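# Level the hanging flower dryer ring without bending stems

## Task

Get the ring of the hanging dryer level without deforming any flower stem. At the end the dryer must hang free from its rail, and each flower must still be held by a clip on its stem with its head pointing down.

## Robot and tools

Robot: two FANUC CRX arms, left_arm and right_arm. Each carries a Robotiq two-finger gripper that opens to 140 mm and has a camera on its wrist. The fingers can fold at a hinge. Only the outer quarter of each pad, near the tip, grips at the requested strength. Deeper in, the fingers may wrap round a part: narrow parts slip, and wide ones get squeezed harder than asked. A fingertip pushed into a surface folds easily, so keep clear of surfaces with open fingers.

Frames: the scene frame has its origin at table-top height, midway between the nominal bases. +x points out over the table, +z points up, and left_arm is on the +y side. Actual bases in the scene frame are left_arm (+0.027, +0.363, +0.035) m and right_arm (+0.001, -0.329, +0.035) m, each turned only slightly about z. end_effector_position (metres) and end_effector_quat_wxyz are in each arm's own base frame and can be a few cm off. end_effector_position is the point between the closed pads. The gripper's +z runs along the fingers and its y axis is the opening direction. Fixed cameras and the table use the scene frame.

The row: every command row holds 18 numbers, covering both arms even when one stays still. First come left_arm's 6 joint targets, absolute angles in radians, in the order waist J1, shoulder J2, elbow J3, forearm roll J4, wrist pitch J5, wrist roll J6. Then left_arm's gripper position, force_limit and speed, each in [-1, 1]. The same 9 numbers follow for right_arm. Joint ranges in rad: J1 -3.491..3.491, J2 -3.140..3.140, J3 -1.187..4.328, J4 -3.316..3.316, J5 -3.140..3.140, J6 -3.927..3.927. A call that asks more than about 0.01 rad beyond a range is refused.

Gripper values: position is +1 fully open, about -0.8 pads touching, and -1 closes until blocked. force_limit runs from roughly 14 N at -1 through 40 N at 0 to 58 N at +1. speed gives about 30 mm/s at -1, 140 at 0 and 250 at +1. Faster closes grip harder. To keep a gripper unchanged, resend its last three numbers.

Tools:
- execute_actions(actions, cameras): actions is a list of up to 15 rows, each a 1/30 s control step. If the list is shorter, the last row is held for the remaining steps. An empty list just returns the state plus all camera images. cameras takes names, ["all"], or [].
- move(target, speed, blend, stop_force, zero, blocking, cameras): target is one 18-number row or a list of up to 15 rows. All joints interpolate together toward these absolute angles, so the hand travels on a curve. Nothing avoids obstacles. speed is the peak rad/s of the joint with the farthest to go, 0.01..3.92, default 0.5. blend, in rad, rounds the corners between listed targets; 0 means stop at each. stop_force, in N from 12 to 80, ends an arm's path once it feels that much extra push. Use it with a low speed for touching, and leave it out when pulling away from a contact. zero (default true) re-zeroes the force reading before the move. blocking=false returns after about 0.5 s while the motion continues. A move's result has a "move:" line: done, off_target, moving, held or fault, optionally with limits=held.
- wait(seconds 0..10, cameras): holds the last commands.
- stop(cameras): brakes the running move. The fingers keep moving.
- zoom_image(camera, region [x0,y0,x1,y1] in pixels, at most 504x504): a closer view of the latest image. Cameras: cam_head_left, cam_head_right, cam_high, cam_low, cam_left_wrist, cam_right_wrist, all 672x504.
- read_manual(section): licence texts only.
- finished_scene(scene): ends the current scene for good. The scene argument is the current scene's number.

Reading results: Joint positions, Joint velocities and Joint targets are listed per arm in J1..J6 order, in rad or rad/s. "within noise" means the arm is still. "Tool commands" gives the gripper commands now in force. object_status codes: 0 moving; 1 blocked while opening; 2 blocked while closing (this is the sign of a grip); 3 reached its target or pads met. position_measured is in counts: 3 is open, about 75 is 100 mm, 139 is 60 mm, 200 is 20 mm, 230 is pads touching. To grip harder while status reads 2, raise force_limit and change position slightly, for example -1 to -0.98. Flange force is the estimated outside force along the gripper's x y z axes. It includes the weight of anything held, and it reads "no reading" near singular poses. "joint command not followed" means the anti-collision check between the arms held back some steps. "joint sent to its limit" means a target was clipped to the joint's end.

Hazards: a force of 150 N on an arm, or a joint torque at its limit (145 N m for J1–J3, 36.4 N m for J4–J6, including held weight), stops that arm for 10 s. Even a slight overshoot past a firm contact can do this. Long holding or straining heats the motors. MOTOR HOT warns of this, and an over-temperature fault brakes the arm for 30–60 s. Keep the arms from hitting or squeezing each other. Do not bend stems, drop flowers, knock things off the table, strike the rail or dryer hard, or let go of parts that are still moving. Loose objects may occasionally get nudged by outside pushes.

Each tool is called after "Call:" by a JSON object that holds its "op" and its "data".

## Session

Call:
{"op": "execute_actions", "data": {"actions": []}}

Scene clock: 0.00 s.
left_arm: end_effector_position=(+0.4878, +0.2346, +0.1725) position_measured=3 object_status=3 end_effector_quat_wxyz=(-0.077, -0.598, +0.778, -0.179) | right_arm: end_effector_position=(+0.3318, +0.2316, +0.1285) position_measured=3 object_status=3 end_effector_quat_wxyz=(+0.292, +0.842, +0.039, +0.452)
Joint positions: left_arm=[0.892 0.358 0.111 0.31 -1.566 -1.193] | right_arm=[1.659 0.183 -0.816 0.835 -1.5 -0.492]
Joint velocities: within noise
Flange force (N): no reading
Joint targets: left_arm=[0.892 0.358 0.111 0.310 -1.566 -1.193] | right_arm=[1.659 0.183 -0.816 0.835 -1.500 -0.492]
Tool commands: left_gripper/position=+1.0 left_gripper/force_limit=+1.0 left_gripper/speed=+1.0 right_gripper/position=+1.0 right_gripper/force_limit=+1.0 right_gripper/speed=+1.0

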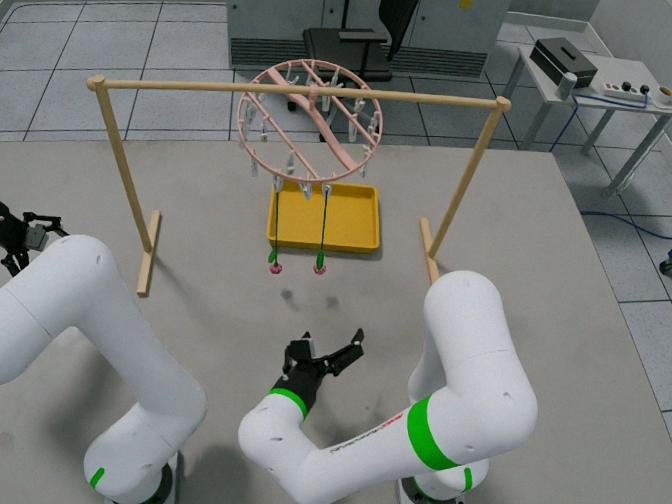

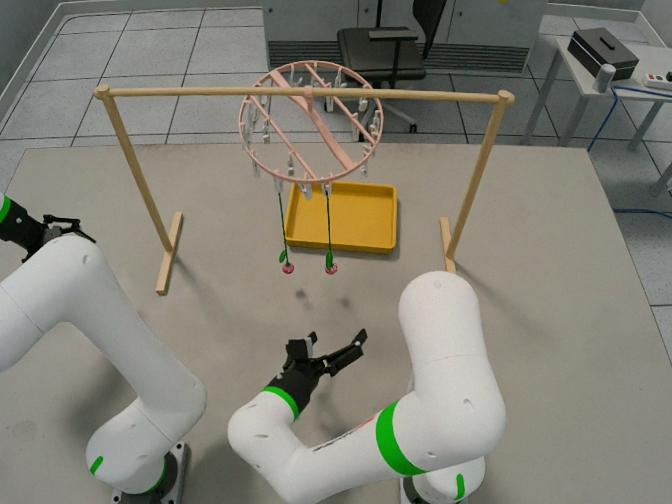

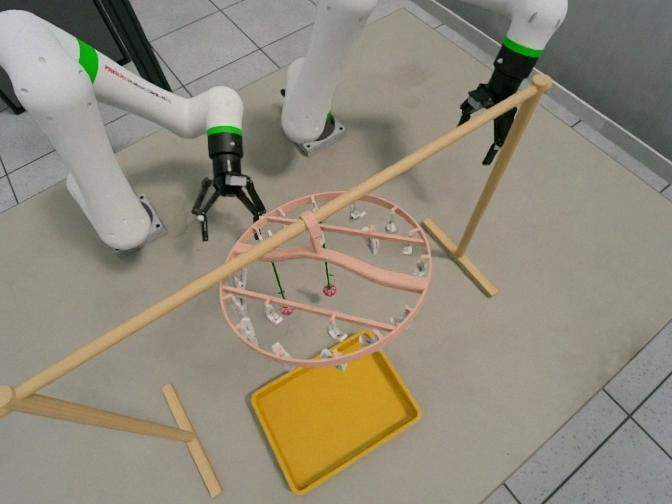

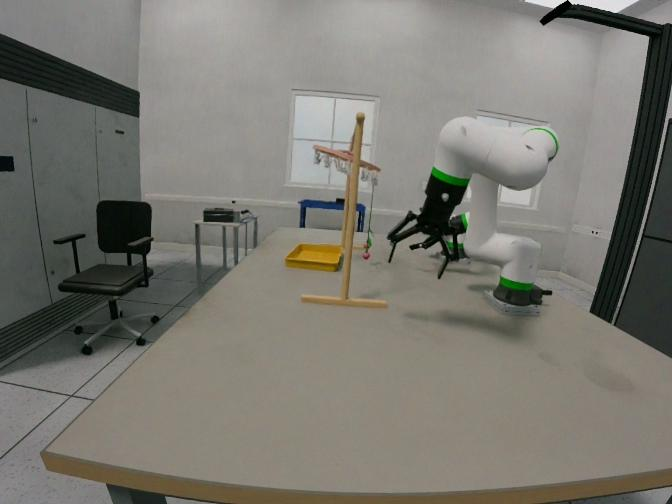

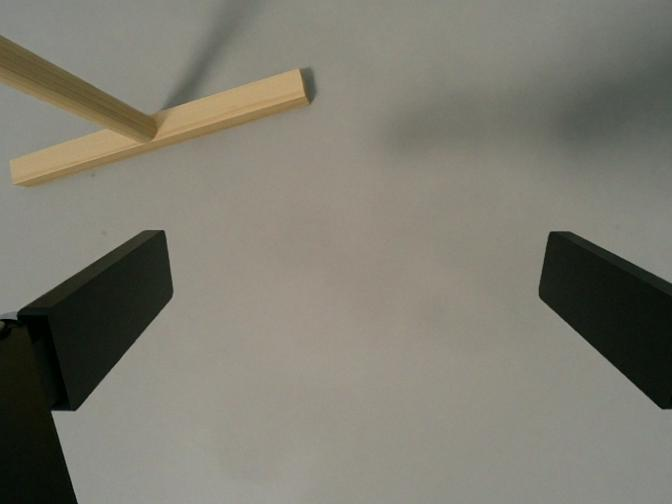

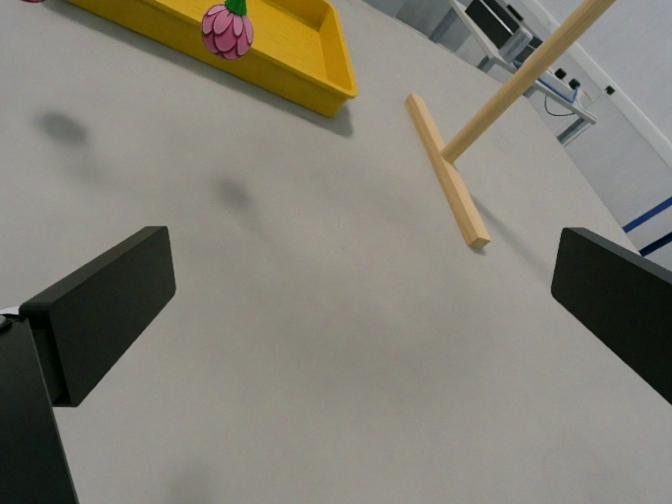

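Call:
{"op": "zoom_image", "data": {"camera": "cam_head_left", "region": [220, 50, 400, 290]}}

Call:
{"op": "zoom_image", "data": {"camera": "cam_head_right", "region": [220, 50, 400, 290]}}

Call:
{"op": "zoom_image", "data": {"camera": "cam_high", "region": [200, 170, 450, 380]}}

Call:
{"op": "zoom_image", "data": {"camera": "cam_low", "region": [280, 100, 480, 310]}}

Scaled by 2.100 from the camera's 672x504 image, which has a finer 960x720 frame.

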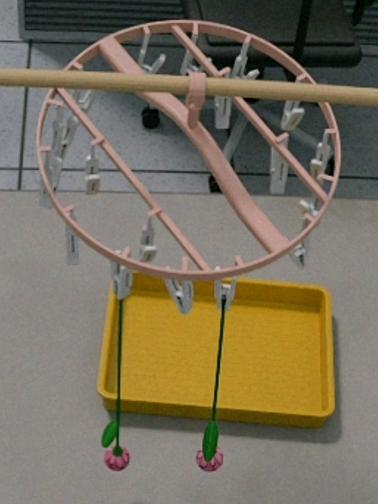

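Scaled by 2.100 from the camera's 672x504 image, which has a finer 960x720 frame.

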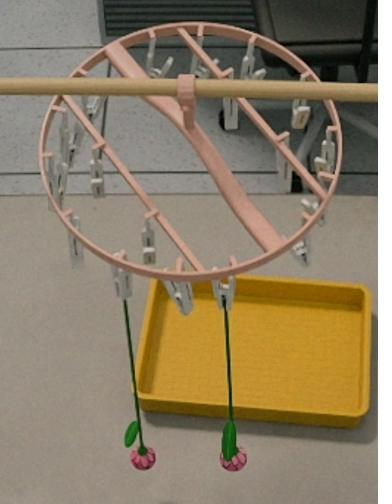

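Scaled by 2.016 from the camera's 672x504 image, which has a finer 960x720 frame.

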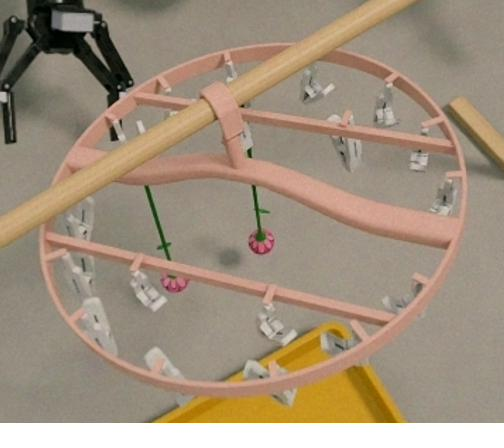

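Scaled by 2.400 from the camera's 672x504 image, which has a finer 960x720 frame.

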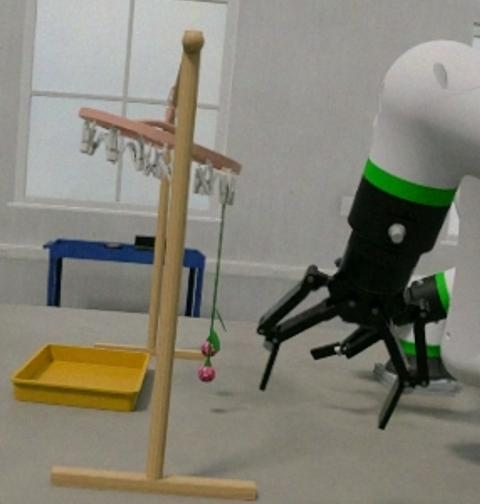

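Call:
{"op": "move", "data": {"target": [0.892,0.358,0.111,0.31,-1.566,-1.193,1,1,1,0.8,-0.6,-1.1,0,0.65,1.57,1,1,1], "speed": 0.8, "cameras": ["cam_right_wrist","cam_head_left"]}}

Call:
{"op": "zoom_image", "data": {"camera": "cam_right_wrist", "region": [100, 0, 600, 300]}}

Scene clock: 79.00 s.
left_arm: end_effector_position=(+0.4880, +0.2346, +0.1727) position_measured=3 object_status=3 end_effector_quat_wxyz=(-0.076, -0.597, +0.778, -0.178) | right_arm: end_effector_position=(+0.4405, +0.2670, +0.3705) position_measured=3 object_status=3 end_effector_quat_wxyz=(-0.296, +0.601, +0.254, +0.698)
Joint positions: left_arm=[0.892 0.358 0.111 0.31 -1.566 -1.193] | right_arm=[0.8 -0.6 -1.1 0 0.65 1.57]
Flange force (N): left_arm=[-1.4 0.8 0.0] | right_arm=no reading
Joint targets: left_arm=[0.892 0.358 0.111 0.310 -1.566 -1.193] | right_arm=[0.800 -0.600 -1.100 0.000 0.650 1.570]
move: done
camera_calibration:
cam_right_wrist: T_world_to_cam=[[0.735065, -0.677971, -0.00583079, -0.126691], [-0.126996, -0.129232, -0.983449, 0.45937], [0.665996, 0.723639, -0.181094, -0.273146], [0, 0, 0, 1]] pos_world=[0.333379, 0.171132, 0.401563]
Images, in order (width x height): cam_head_left 672x504, cam_right_wrist 672x504.

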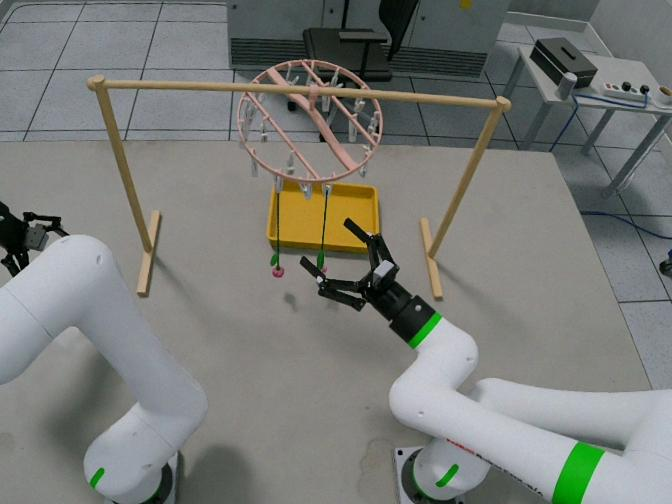

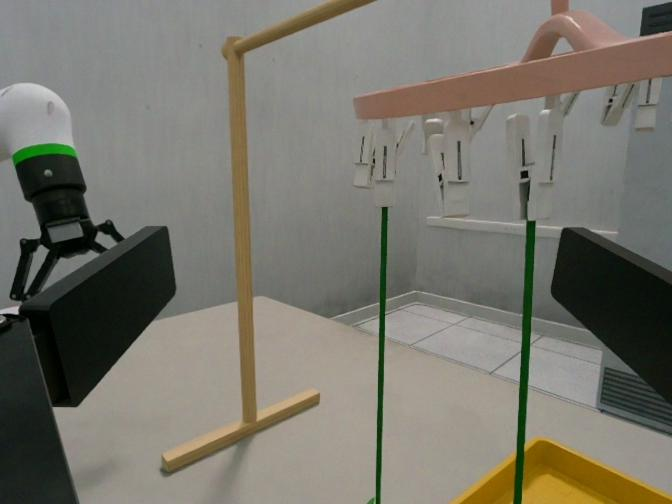

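Scaled by 1.008 from the camera's 672x504 image, which has a finer 960x720 frame.

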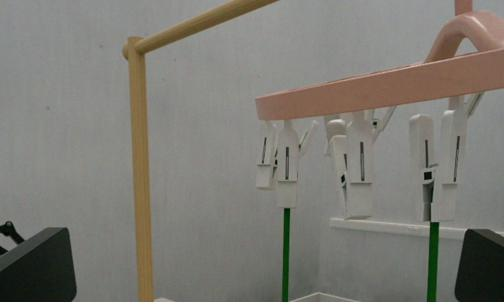

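Call:
{"op": "zoom_image", "data": {"camera": "cam_right_wrist", "region": [340, 70, 480, 230]}}

Call:
{"op": "zoom_image", "data": {"camera": "cam_right_wrist", "region": [480, 0, 672, 230]}}

Call:
{"op": "zoom_image", "data": {"camera": "cam_head_left", "region": [225, 50, 395, 210]}}

Call:
{"op": "zoom_image", "data": {"camera": "cam_high", "region": [210, 180, 330, 300]}}

Call:
{"op": "zoom_image", "data": {"camera": "cam_low", "region": [300, 130, 400, 280]}}

Scaled by 3.150 from the camera's 672x504 image, which has a finer 960x720 frame.

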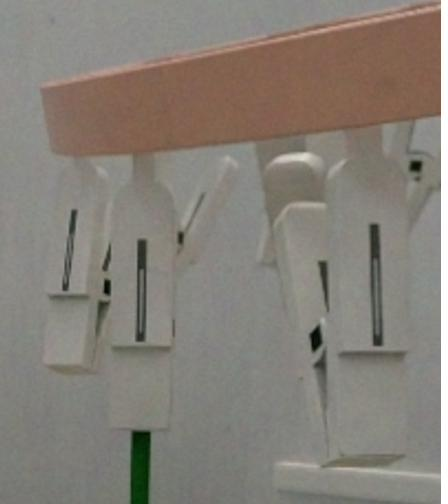

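Scaled by 2.191 from the camera's 672x504 image, which has a finer 960x720 frame.

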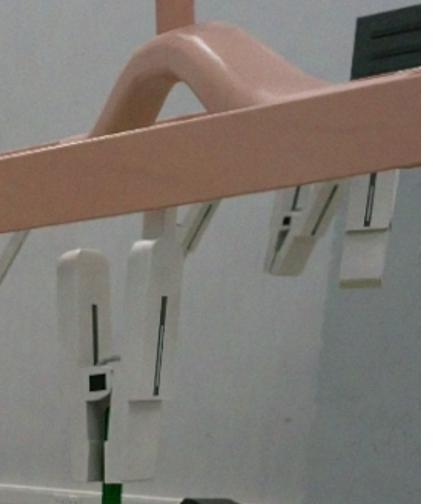

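Scaled by 2.965 from the camera's 672x504 image, which has a finer 960x720 frame.

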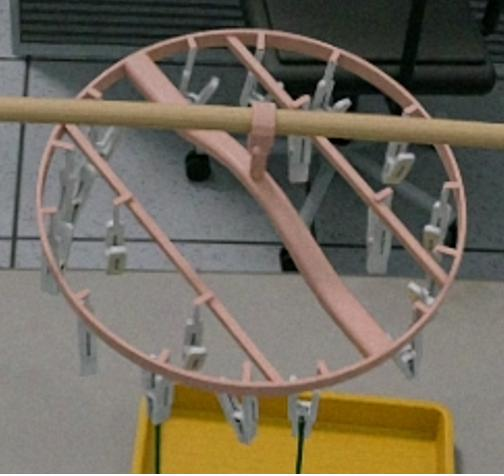

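This scene's latest camera images include none from cam_high. They are from: cam_head_left, cam_right_wrist. cam_high's image comes with the result of a call that names it in "cameras".

This scene's latest camera images include none from cam_low. They are from: cam_head_left, cam_right_wrist. cam_low's image comes with the result of a call that names it in "cameras".

Call:
{"op": "move", "data": {"target": [0.892,0.358,0.111,0.31,-1.566,-1.193,1,1,1,0.431,0.085,-0.893,0,1.228,1.57,1,1,1], "speed": 0.6, "cameras": ["cam_right_wrist"]}}

Call:
{"op": "zoom_image", "data": {"camera": "cam_right_wrist", "region": [100, 0, 400, 230]}}

Call:
{"op": "zoom_image", "data": {"camera": "cam_right_wrist", "region": [300, 0, 600, 230]}}

Scene clock: 114.43 s.
left_arm: end_effector_position=(+0.4880, +0.2346, +0.1727) position_measured=3 object_status=3 end_effector_quat_wxyz=(-0.076, -0.597, +0.778, -0.178) | right_arm: end_effector_position=(+0.6180, +0.1411, +0.3251) position_measured=3 object_status=3 end_effector_quat_wxyz=(-0.169, +0.599, +0.131, +0.771)
Joint positions: left_arm=[0.892 0.358 0.111 0.31 -1.566 -1.193] | right_arm=[0.431 0.085 -0.893 0 1.228 1.57]
Flange force (N): left_arm=[-2.1 0.1 0.2] | right_arm=[-3.3 2.7 2.5]
Joint targets: left_arm=[0.892 0.358 0.111 0.310 -1.566 -1.193] | right_arm=[0.431 0.085 -0.893 0.000 1.228 1.570]
move: done
camera_calibration:
cam_right_wrist: T_world_to_cam=[[0.441473, -0.897269, -0.00314625, -0.131301], [-0.0749601, -0.0333871, -0.996627, 0.379634], [0.894138, 0.44022, -0.0819989, -0.441829], [0, 0, 0, 1]] pos_world=[0.48148, 0.0893646, 0.341711]
Images, in order (width x height): cam_right_wrist 672x504.

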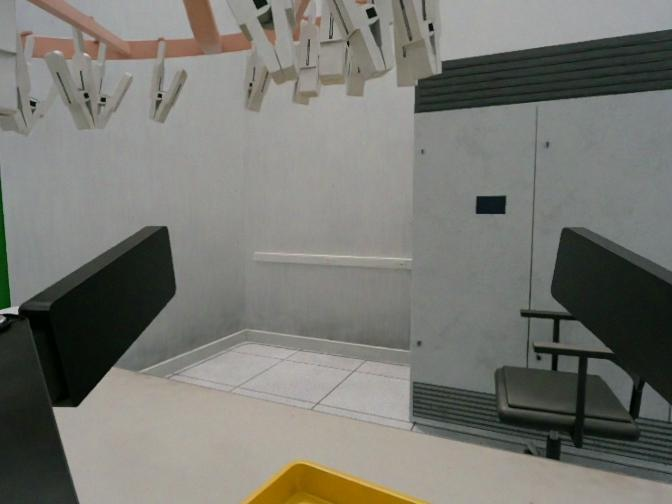

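Scaled by 1.680 from the camera's 672x504 image, which has a finer 960x720 frame.

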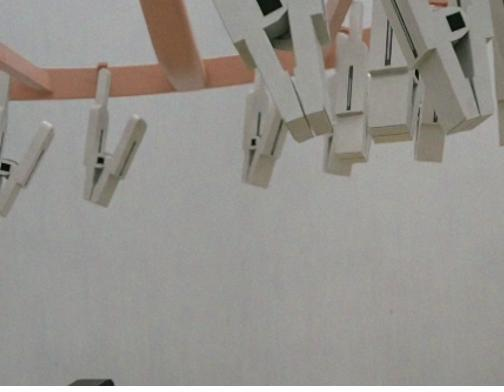

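Scaled by 1.680 from the camera's 672x504 image, which has a finer 960x720 frame.

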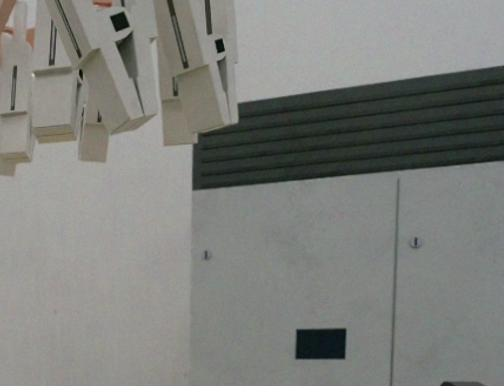

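Call:
{"op": "move", "data": {"target": [-0.271,-0.721,-1.123,0,0.402,1.57,1,1,1,0.512,0.39,-0.6075,0,1.3475,1.57,0,0,0], "speed": 0.7, "cameras": ["cam_right_wrist","cam_left_wrist","cam_high"]}}

Call:
{"op": "zoom_image", "data": {"camera": "cam_right_wrist", "region": [100, 0, 420, 200]}}

Call:
{"op": "zoom_image", "data": {"camera": "cam_left_wrist", "region": [200, 50, 520, 250]}}

Scene clock: 168.93 s.
left_arm: end_effector_position=(+0.4292, -0.2542, +0.3247) position_measured=3 object_status=3 end_effector_quat_wxyz=(+0.095, +0.701, -0.096, +0.701) | right_arm: end_effector_position=(+0.6949, +0.2414, +0.3252) position_measured=129 object_status=3 end_effector_quat_wxyz=(-0.208, +0.555, +0.145, +0.793)
Joint positions: left_arm=[-0.271 -0.721 -1.123 0 0.402 1.57] | right_arm=[0.512 0.39 -0.608 0 1.347 1.57]
Flange force (N): left_arm=no reading | right_arm=[-5.2 1.3 2.6]
Joint targets: left_arm=[-0.271 -0.721 -1.123 0.000 0.402 1.570] | right_arm=[0.512 0.390 -0.608 0.000 1.347 1.570]
move: done
camera_calibration:
cam_left_wrist: T_world_to_cam=[[-0.278796, -0.960346, 0.00290465, -0.117392], [-0.317321, 0.0892651, -0.944108, 0.471859], [0.906411, -0.264135, -0.329624, -0.20573], [0, 0, 0, 1]] pos_world=[0.303478, -0.209198, 0.378013]
cam_right_wrist: T_world_to_cam=[[0.51276, -0.858532, -0.000549726, -0.134958], [0.0150712, 0.0096415, -0.99984, 0.31693], [0.8584, 0.512669, 0.0178829, -0.57978], [0, 0, 0, 1]] pos_world=[0.562108, 0.178315, 0.327174]
Images, in order (width x height): cam_high 672x504, cam_left_wrist 672x504, cam_right_wrist 672x504.

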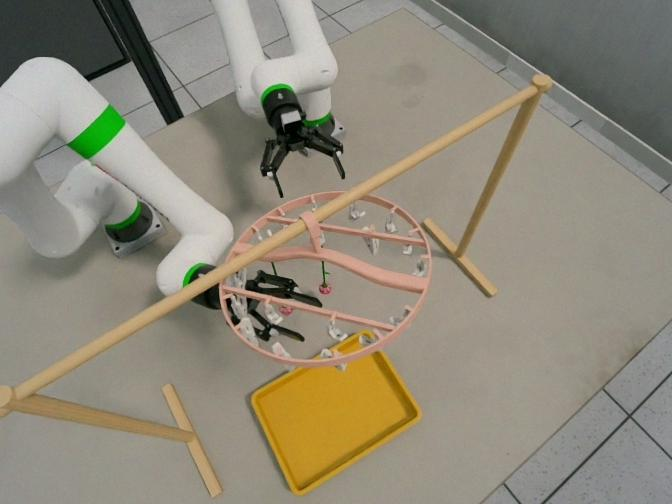

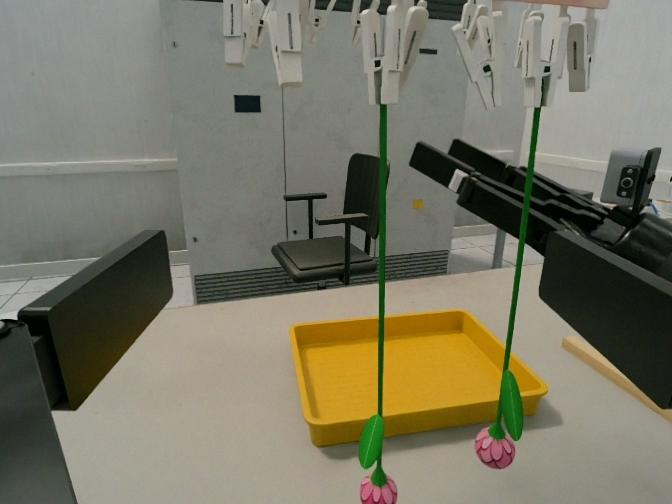

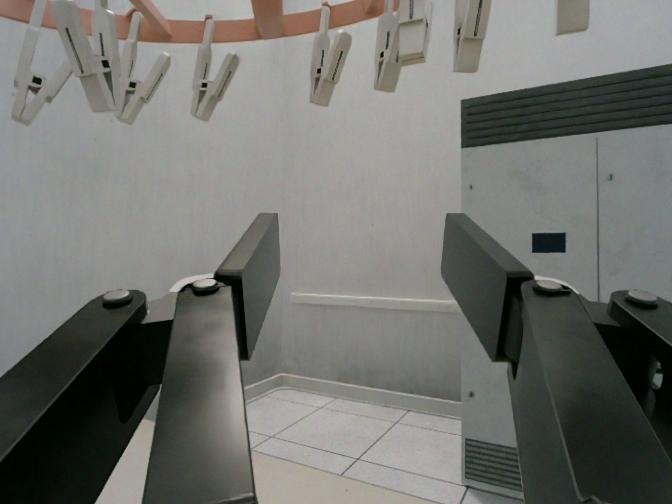

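Scaled by 1.575 from the camera's 672x504 image, which has a finer 960x720 frame.

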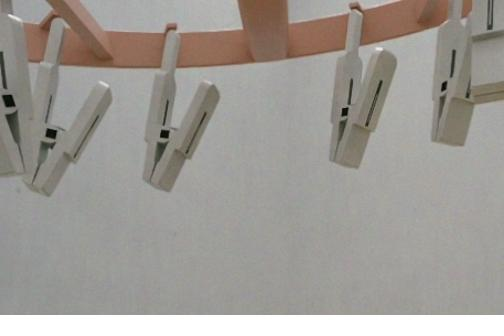

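Scaled by 1.575 from the camera's 672x504 image, which has a finer 960x720 frame.

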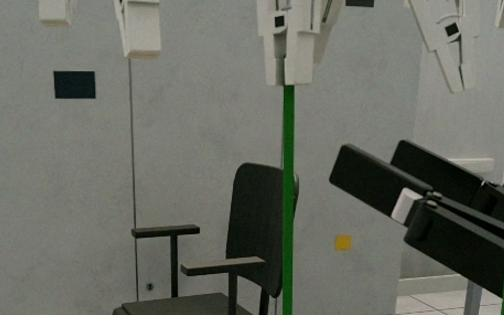

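Call:
{"op": "zoom_image", "data": {"camera": "cam_left_wrist", "region": [340, 0, 440, 120]}}

Call:
{"op": "zoom_image", "data": {"camera": "cam_left_wrist", "region": [440, 0, 620, 130]}}

Call:
{"op": "zoom_image", "data": {"camera": "cam_right_wrist", "region": [290, 0, 440, 130]}}

Call:
{"op": "zoom_image", "data": {"camera": "cam_high", "region": [210, 170, 450, 380]}}

Scaled by 4.200 from the camera's 672x504 image, which has a finer 960x720 frame.

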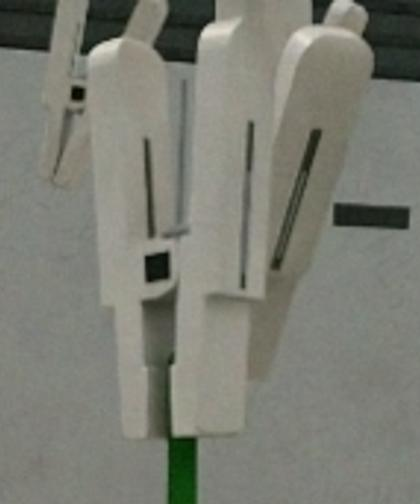

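Scaled by 2.800 from the camera's 672x504 image, which has a finer 960x720 frame.

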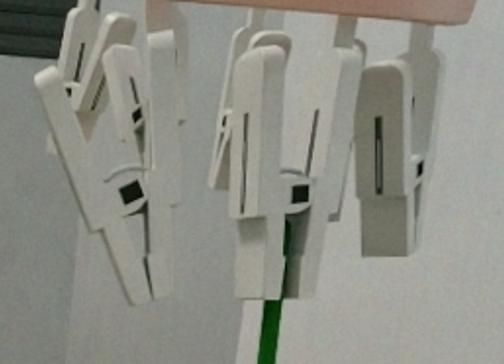

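Scaled by 3.360 from the camera's 672x504 image, which has a finer 960x720 frame.

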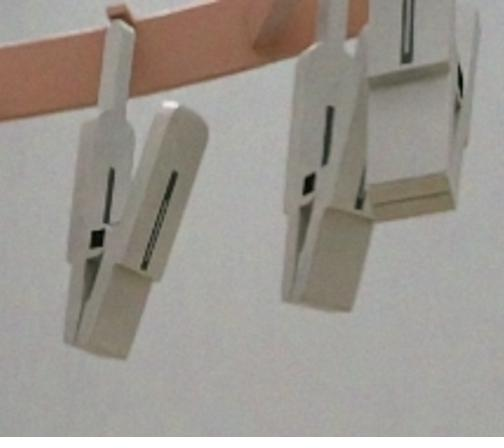

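Scaled by 2.100 from the camera's 672x504 image, which has a finer 960x720 frame.

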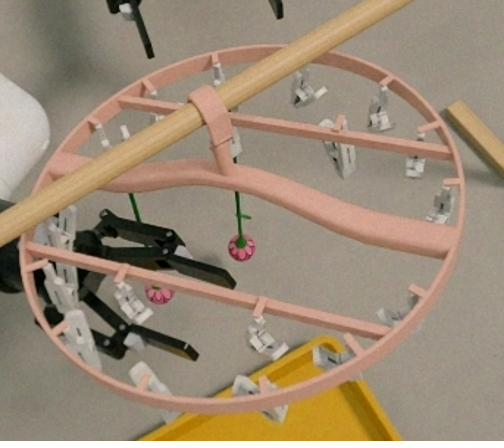

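Call:
{"op": "move", "data": {"target": [[-0.271,-0.721,-1.123,0,0.402,1.57,-0.25,-1,0,0.512,-0.444,-1.079,0,0.635,1.57,-0.25,-1,0],[-0.301,-0.7834,-0.8825,0,0.0991,1.57,-0.25,-1,0,0.770,-0.444,-1.079,0,0.635,1.57,-0.25,-1,0]], "speed": 0.7, "cameras": ["cam_right_wrist","cam_left_wrist"]}}

Call:
{"op": "zoom_image", "data": {"camera": "cam_left_wrist", "region": [240, 60, 520, 300]}}

Scene clock: 249.80 s.
left_arm: end_effector_position=(+0.4343, -0.2709, +0.4329) position_measured=160 object_status=3 end_effector_quat_wxyz=(+0.106, +0.699, -0.106, +0.699) | right_arm: end_effector_position=(+0.4686, +0.2732, +0.3002) position_measured=160 object_status=3 end_effector_quat_wxyz=(-0.266, +0.655, +0.265, +0.655)
Joint positions: left_arm=[-0.301 -0.783 -0.883 0 0.099 1.57] | right_arm=[0.77 -0.444 -1.079 0 0.635 1.57]
Flange force (N): no reading
Joint targets: left_arm=[-0.301 -0.783 -0.882 0.000 0.099 1.570] | right_arm=[0.770 -0.444 -1.079 0.000 0.635 1.570]
move: done
camera_calibration:
cam_left_wrist: T_world_to_cam=[[-0.307548, -0.951528, 0.0029407, -0.117551], [-0.3145, 0.0987332, -0.944109, 0.578434], [0.898056, -0.291283, -0.329621, -0.182746], [0, 0, 0, 1]] pos_world=[0.309881, -0.222194, 0.486213]
cam_right_wrist: T_world_to_cam=[[0.713493, -0.700596, -0.0096233, -0.126093], [-0.234865, -0.226203, -0.945342, 0.460149], [0.660126, 0.676755, -0.32594, -0.250108], [0, 0, 0, 1]] pos_world=[0.363142, 0.185009, 0.352264]
Images, in order (width x height): cam_left_wrist 672x504, cam_right_wrist 672x504.

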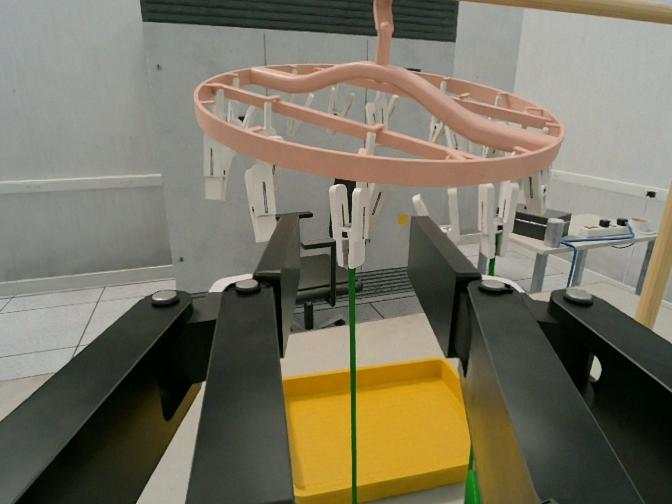

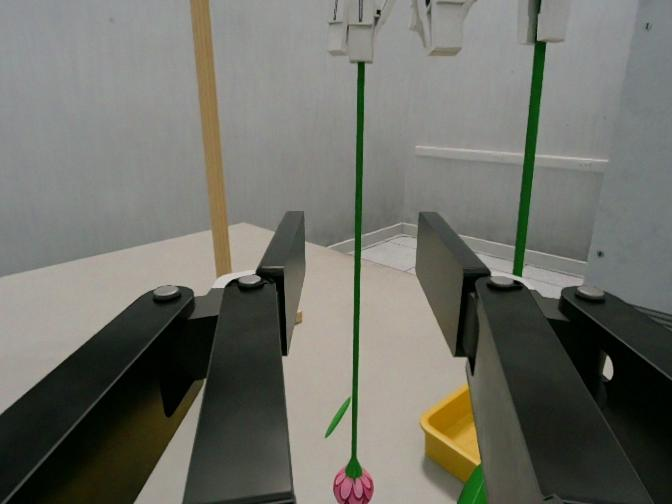

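Scaled by 1.800 from the camera's 672x504 image, which has a finer 960x720 frame.

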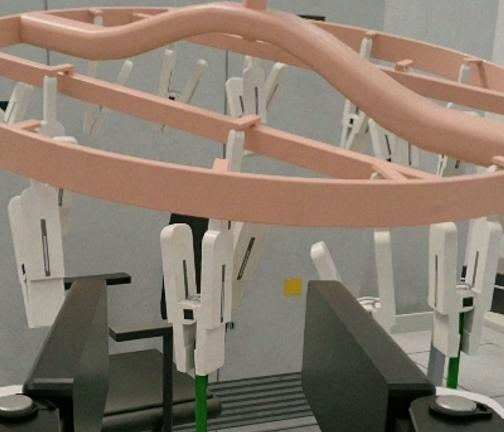

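Call:
{"op": "move", "data": {"target": [-0.301,-0.7834,-0.8825,0,0.0991,1.57,-0.25,-1,0,0.760,-0.057,-0.811,0,0.754,1.57,-0.25,-1,0], "speed": 0.5, "cameras": ["cam_right_wrist","cam_left_wrist"]}}

Scene clock: 261.07 s.
left_arm: end_effector_position=(+0.4343, -0.2709, +0.4329) position_measured=160 object_status=3 end_effector_quat_wxyz=(+0.106, +0.699, -0.106, +0.699) | right_arm: end_effector_position=(+0.5582, +0.3512, +0.3000) position_measured=160 object_status=3 end_effector_quat_wxyz=(-0.263, +0.657, +0.262, +0.657)
Joint positions: left_arm=[-0.301 -0.783 -0.882 0 0.099 1.57] | right_arm=[0.76 -0.057 -0.811 0 0.754 1.57]
Flange force (N): left_arm=no reading | right_arm=[-1.0 -0.7 2.8]
Joint targets: left_arm=[-0.301 -0.783 -0.883 0.000 0.099 1.570] | right_arm=[0.760 -0.057 -0.811 0.000 0.754 1.570]
move: done
camera_calibration:
cam_left_wrist: T_world_to_cam=[[-0.307548, -0.951528, 0.00294023, -0.117551], [-0.3145, 0.0987337, -0.944109, 0.578528], [0.898056, -0.291283, -0.329621, -0.182713], [0, 0, 0, 1]] pos_world=[0.309881, -0.222194, 0.486313]
cam_right_wrist: T_world_to_cam=[[0.706503, -0.707646, -0.00954116, -0.129016], [-0.237039, -0.22391, -0.945345, 0.499185], [0.666833, 0.670151, -0.325932, -0.363595], [0, 0, 0, 1]] pos_world=[0.451934, 0.264138, 0.352164]
Images, in order (width x height): cam_left_wrist 672x504, cam_right_wrist 672x504.

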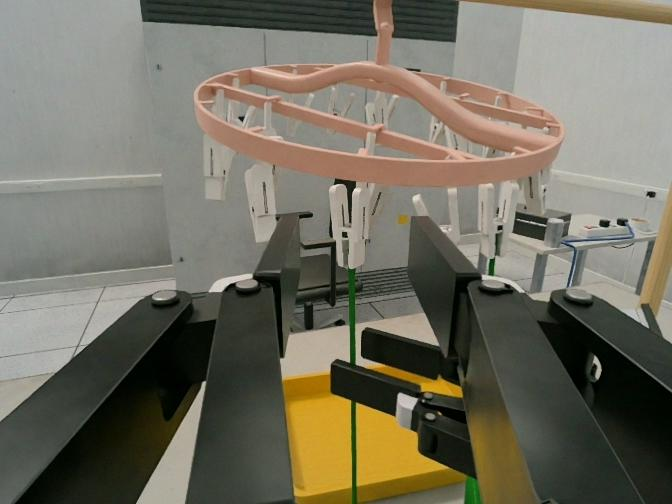

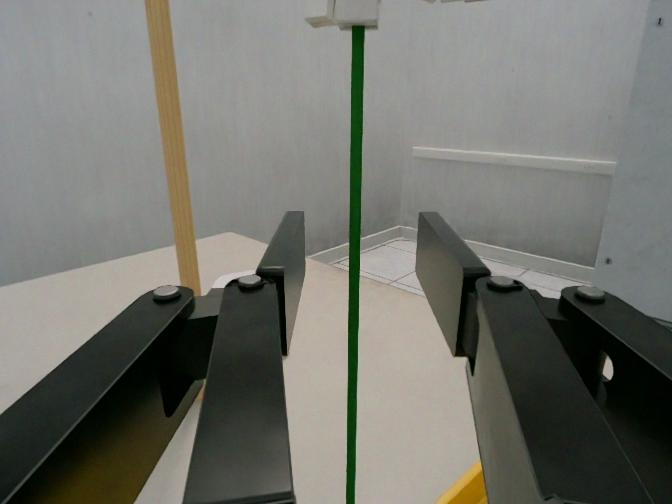

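Call:
{"op": "move", "data": {"target": [[-0.301,-0.7834,-0.8825,0,0.0991,1.57,-0.25,-1,0,0.765,-0.057,-0.811,0,0.754,1.57,-0.25,-1,0],[-0.301,-0.7834,-0.8825,0,0.0991,1.57,-0.25,-1,0,0.765,-0.057,-0.811,0,0.754,1.57,-1,-1,-1],[-0.301,-0.429,-0.7429,0,0.3139,1.57,-0.25,-1,-1,0.765,-0.057,-0.811,0,0.754,1.57,-1,-1,-1]], "speed": 0.3, "cameras": ["cam_right_wrist","cam_left_wrist","cam_low"]}}

Call:
{"op": "zoom_image", "data": {"camera": "cam_left_wrist", "region": [240, 60, 480, 300]}}

Call:
{"op": "zoom_image", "data": {"camera": "cam_low", "region": [300, 120, 460, 280]}}

Scene clock: 275.07 s.
left_arm: end_effector_position=(+0.5297, -0.3006, +0.4251) position_measured=160 object_status=3 end_effector_quat_wxyz=(+0.106, +0.699, -0.106, +0.699) | right_arm: end_effector_position=(+0.5565, +0.3540, +0.3000) position_measured=224 object_status=2 end_effector_quat_wxyz=(-0.264, +0.656, +0.264, +0.656)
Joint positions: left_arm=[-0.301 -0.429 -0.743 0 0.314 1.57] | right_arm=[0.765 -0.057 -0.811 0 0.754 1.57]
Flange force (N): left_arm=no reading | right_arm=[-1.3 -0.7 2.8]
Joint targets: left_arm=[-0.301 -0.429 -0.743 0.000 0.314 1.570] | right_arm=[0.765 -0.057 -0.811 0.000 0.754 1.570]
move: done
camera_calibration:
cam_left_wrist: T_world_to_cam=[[-0.307548, -0.951528, 0.00294023, -0.116353], [-0.3145, 0.0987337, -0.944109, 0.603995], [0.898056, -0.291283, -0.329621, -0.279614], [0, 0, 0, 1]] pos_world=[0.405281, -0.251794, 0.478413]
cam_right_wrist: T_world_to_cam=[[0.710039, -0.704097, -0.00956, -0.129087], [-0.235924, -0.22508, -0.945346, 0.499083], [0.663464, 0.673488, -0.325929, -0.3636], [0, 0, 0, 1]] pos_world=[0.450638, 0.266323, 0.352064]
Images, in order (width x height): cam_low 672x504, cam_left_wrist 672x504, cam_right_wrist 672x504.

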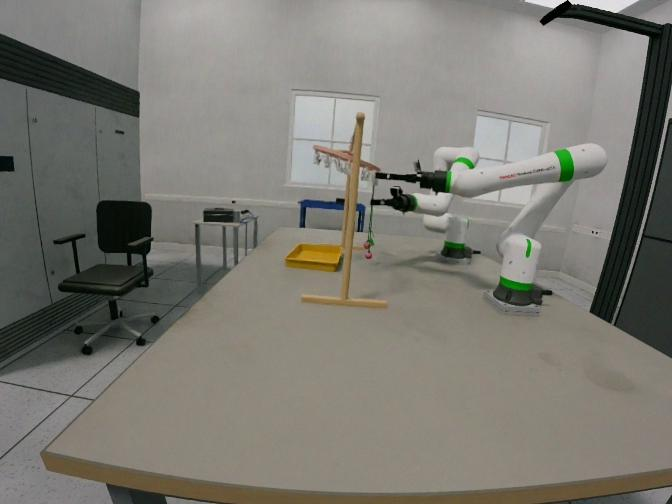

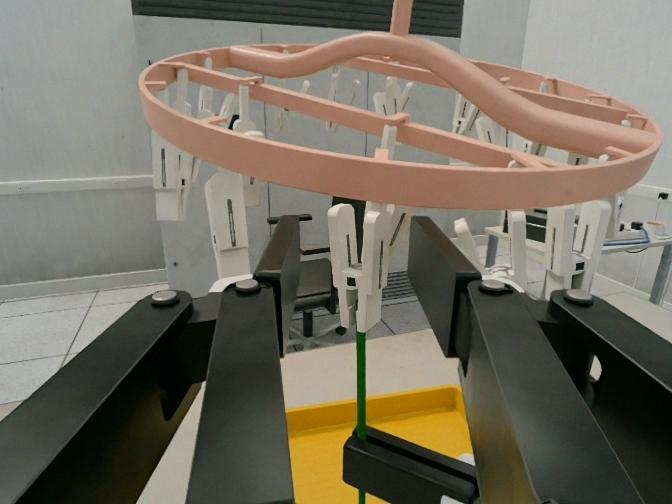

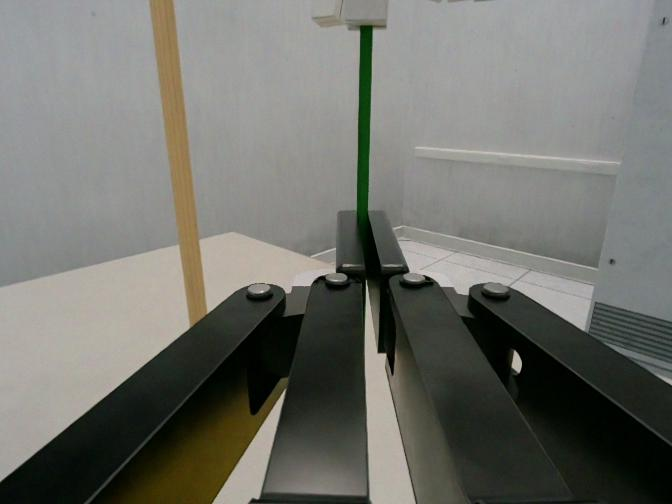

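Scaled by 2.100 from the camera's 672x504 image, which has a finer 960x720 frame.

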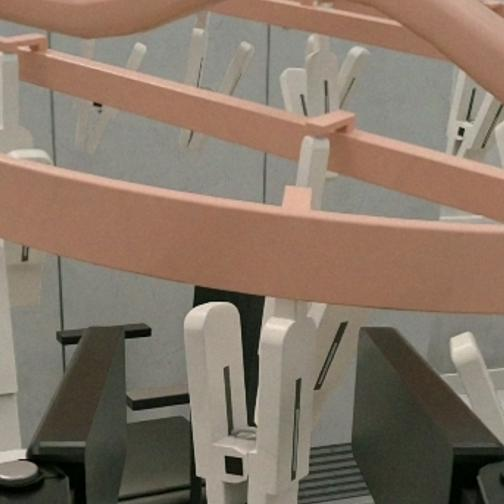

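Scaled by 3.150 from the camera's 672x504 image, which has a finer 960x720 frame.

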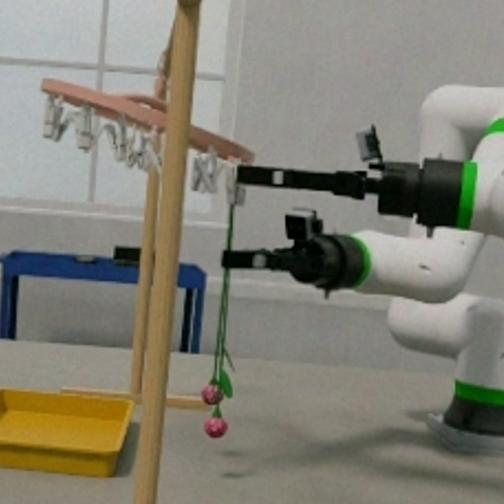

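Call:
{"op": "move", "data": {"target": [-0.301,-0.429,-0.7429,0,0.3139,1.57,-1,-1,-1,0.765,-0.057,-0.811,0,0.754,1.57,-1,-1,-1], "cameras": ["cam_right_wrist","cam_left_wrist"]}}

Call:
{"op": "zoom_image", "data": {"camera": "cam_left_wrist", "region": [270, 150, 450, 350]}}

Call:
{"op": "zoom_image", "data": {"camera": "cam_right_wrist", "region": [280, 0, 440, 100]}}

Scene clock: 285.13 s.
left_arm: end_effector_position=(+0.5297, -0.3006, +0.4251) position_measured=221 object_status=0 end_effector_quat_wxyz=(+0.106, +0.699, -0.106, +0.699) | right_arm: end_effector_position=(+0.5565, +0.3540, +0.3000) position_measured=224 object_status=2 end_effector_quat_wxyz=(-0.264, +0.656, +0.264, +0.656)
Joint positions: left_arm=[-0.301 -0.429 -0.743 0 0.314 1.57] | right_arm=[0.765 -0.057 -0.811 0 0.754 1.57]
Flange force (N): left_arm=no reading | right_arm=[-0.1 -0.5 4.9]
Joint targets: left_arm=[-0.301 -0.429 -0.743 0.000 0.314 1.570] | right_arm=[0.765 -0.057 -0.811 0.000 0.754 1.570]
move: done
camera_calibration:
cam_left_wrist: T_world_to_cam=[[-0.307548, -0.951528, 0.0029407, -0.116353], [-0.3145, 0.0987332, -0.944109, 0.603995], [0.898056, -0.291283, -0.329621, -0.279614], [0, 0, 0, 1]] pos_world=[0.405281, -0.251794, 0.478413]
cam_right_wrist: T_world_to_cam=[[0.710022, -0.704114, -0.00962747, -0.128981], [-0.235974, -0.225029, -0.945346, 0.499114], [0.663464, 0.673488, -0.325928, -0.363667], [0, 0, 0, 1]] pos_world=[0.450638, 0.266423, 0.352064]
Images, in order (width x height): cam_left_wrist 672x504, cam_right_wrist 672x504.

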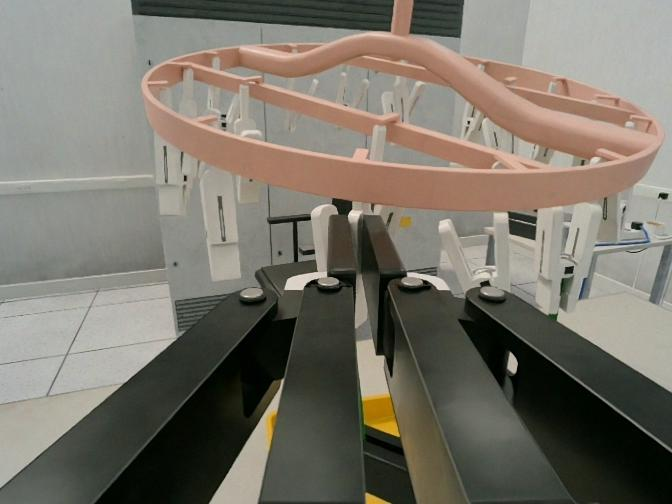

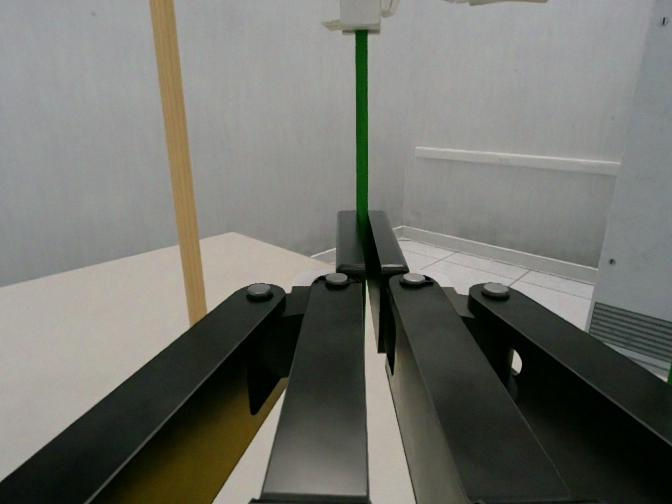

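Scaled by 2.520 from the camera's 672x504 image, which has a finer 960x720 frame.

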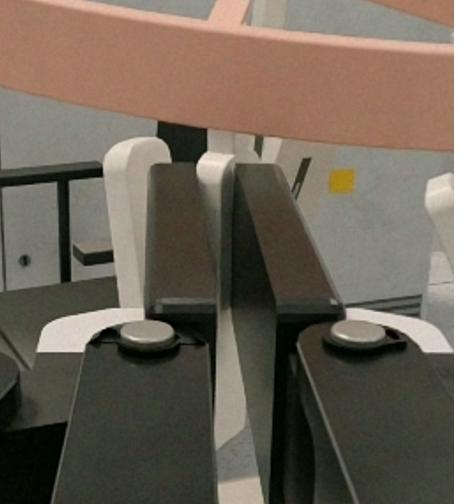

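Scaled by 3.150 from the camera's 672x504 image, which has a finer 960x720 frame.

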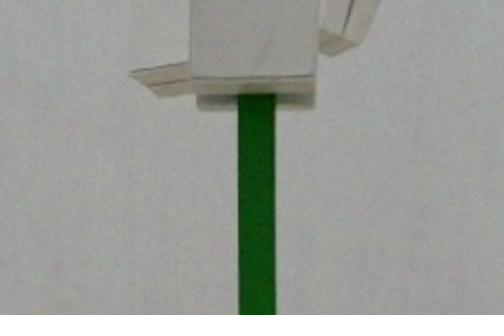

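Call:
{"op": "move", "data": {"target": [[-0.301,-0.429,-0.7429,0,0.3139,1.57,-0.2,-1,-1,0.765,-0.057,-0.811,0,0.754,1.57,-1,-1,-1],[-0.301,-0.382,-0.715,0,0.333,1.57,-0.2,-1,-1,0.765,-0.057,-0.811,0,0.754,1.57,-1,-1,-1]], "speed": 0.15, "cameras": ["cam_left_wrist"]}}

Call:
{"op": "zoom_image", "data": {"camera": "cam_left_wrist", "region": [250, 150, 450, 350]}}

Scene clock: 300.07 s.
left_arm: end_effector_position=(+0.5441, -0.3050, +0.4249) position_measured=154 object_status=3 end_effector_quat_wxyz=(+0.106, +0.699, -0.106, +0.699) | right_arm: end_effector_position=(+0.5565, +0.3540, +0.3000) position_measured=224 object_status=2 end_effector_quat_wxyz=(-0.264, +0.656, +0.264, +0.656)
Joint positions: left_arm=[-0.301 -0.382 -0.715 0 0.333 1.57] | right_arm=[0.765 -0.057 -0.811 0 0.754 1.57]
Flange force (N): left_arm=no reading | right_arm=[-1.5 -2.0 3.0]
Joint targets: left_arm=[-0.301 -0.382 -0.715 0.000 0.333 1.570] | right_arm=[0.765 -0.057 -0.811 0.000 0.754 1.570]
move: done
camera_calibration:
cam_left_wrist: T_world_to_cam=[[-0.307548, -0.951528, 0.00294023, -0.116205], [-0.3145, 0.0987337, -0.944109, 0.60878], [0.898056, -0.291283, -0.329621, -0.293923], [0, 0, 0, 1]] pos_world=[0.419681, -0.256294, 0.478213]
Images, in order (width x height): cam_left_wrist 672x504.

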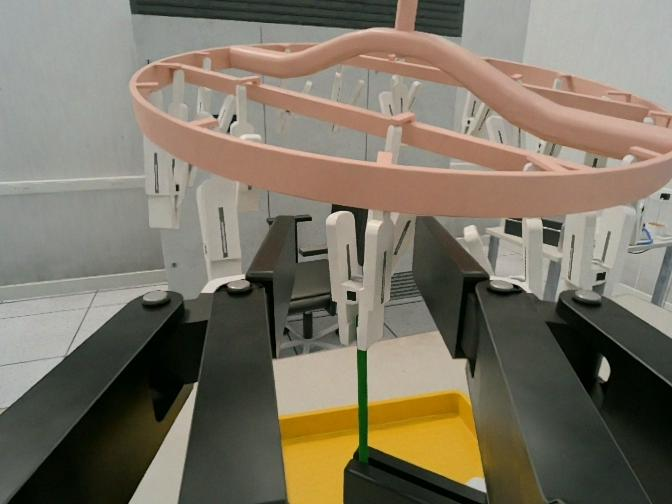

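Scaled by 2.520 from the camera's 672x504 image, which has a finer 960x720 frame.

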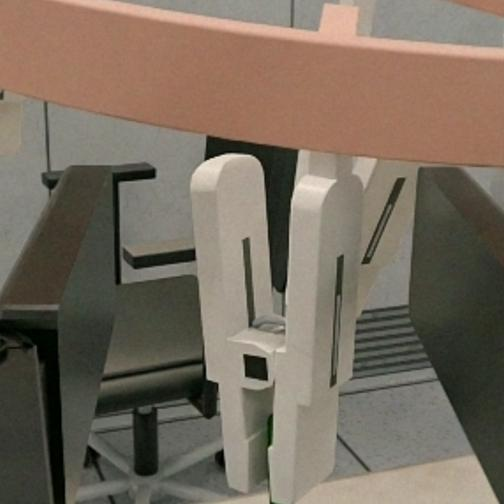

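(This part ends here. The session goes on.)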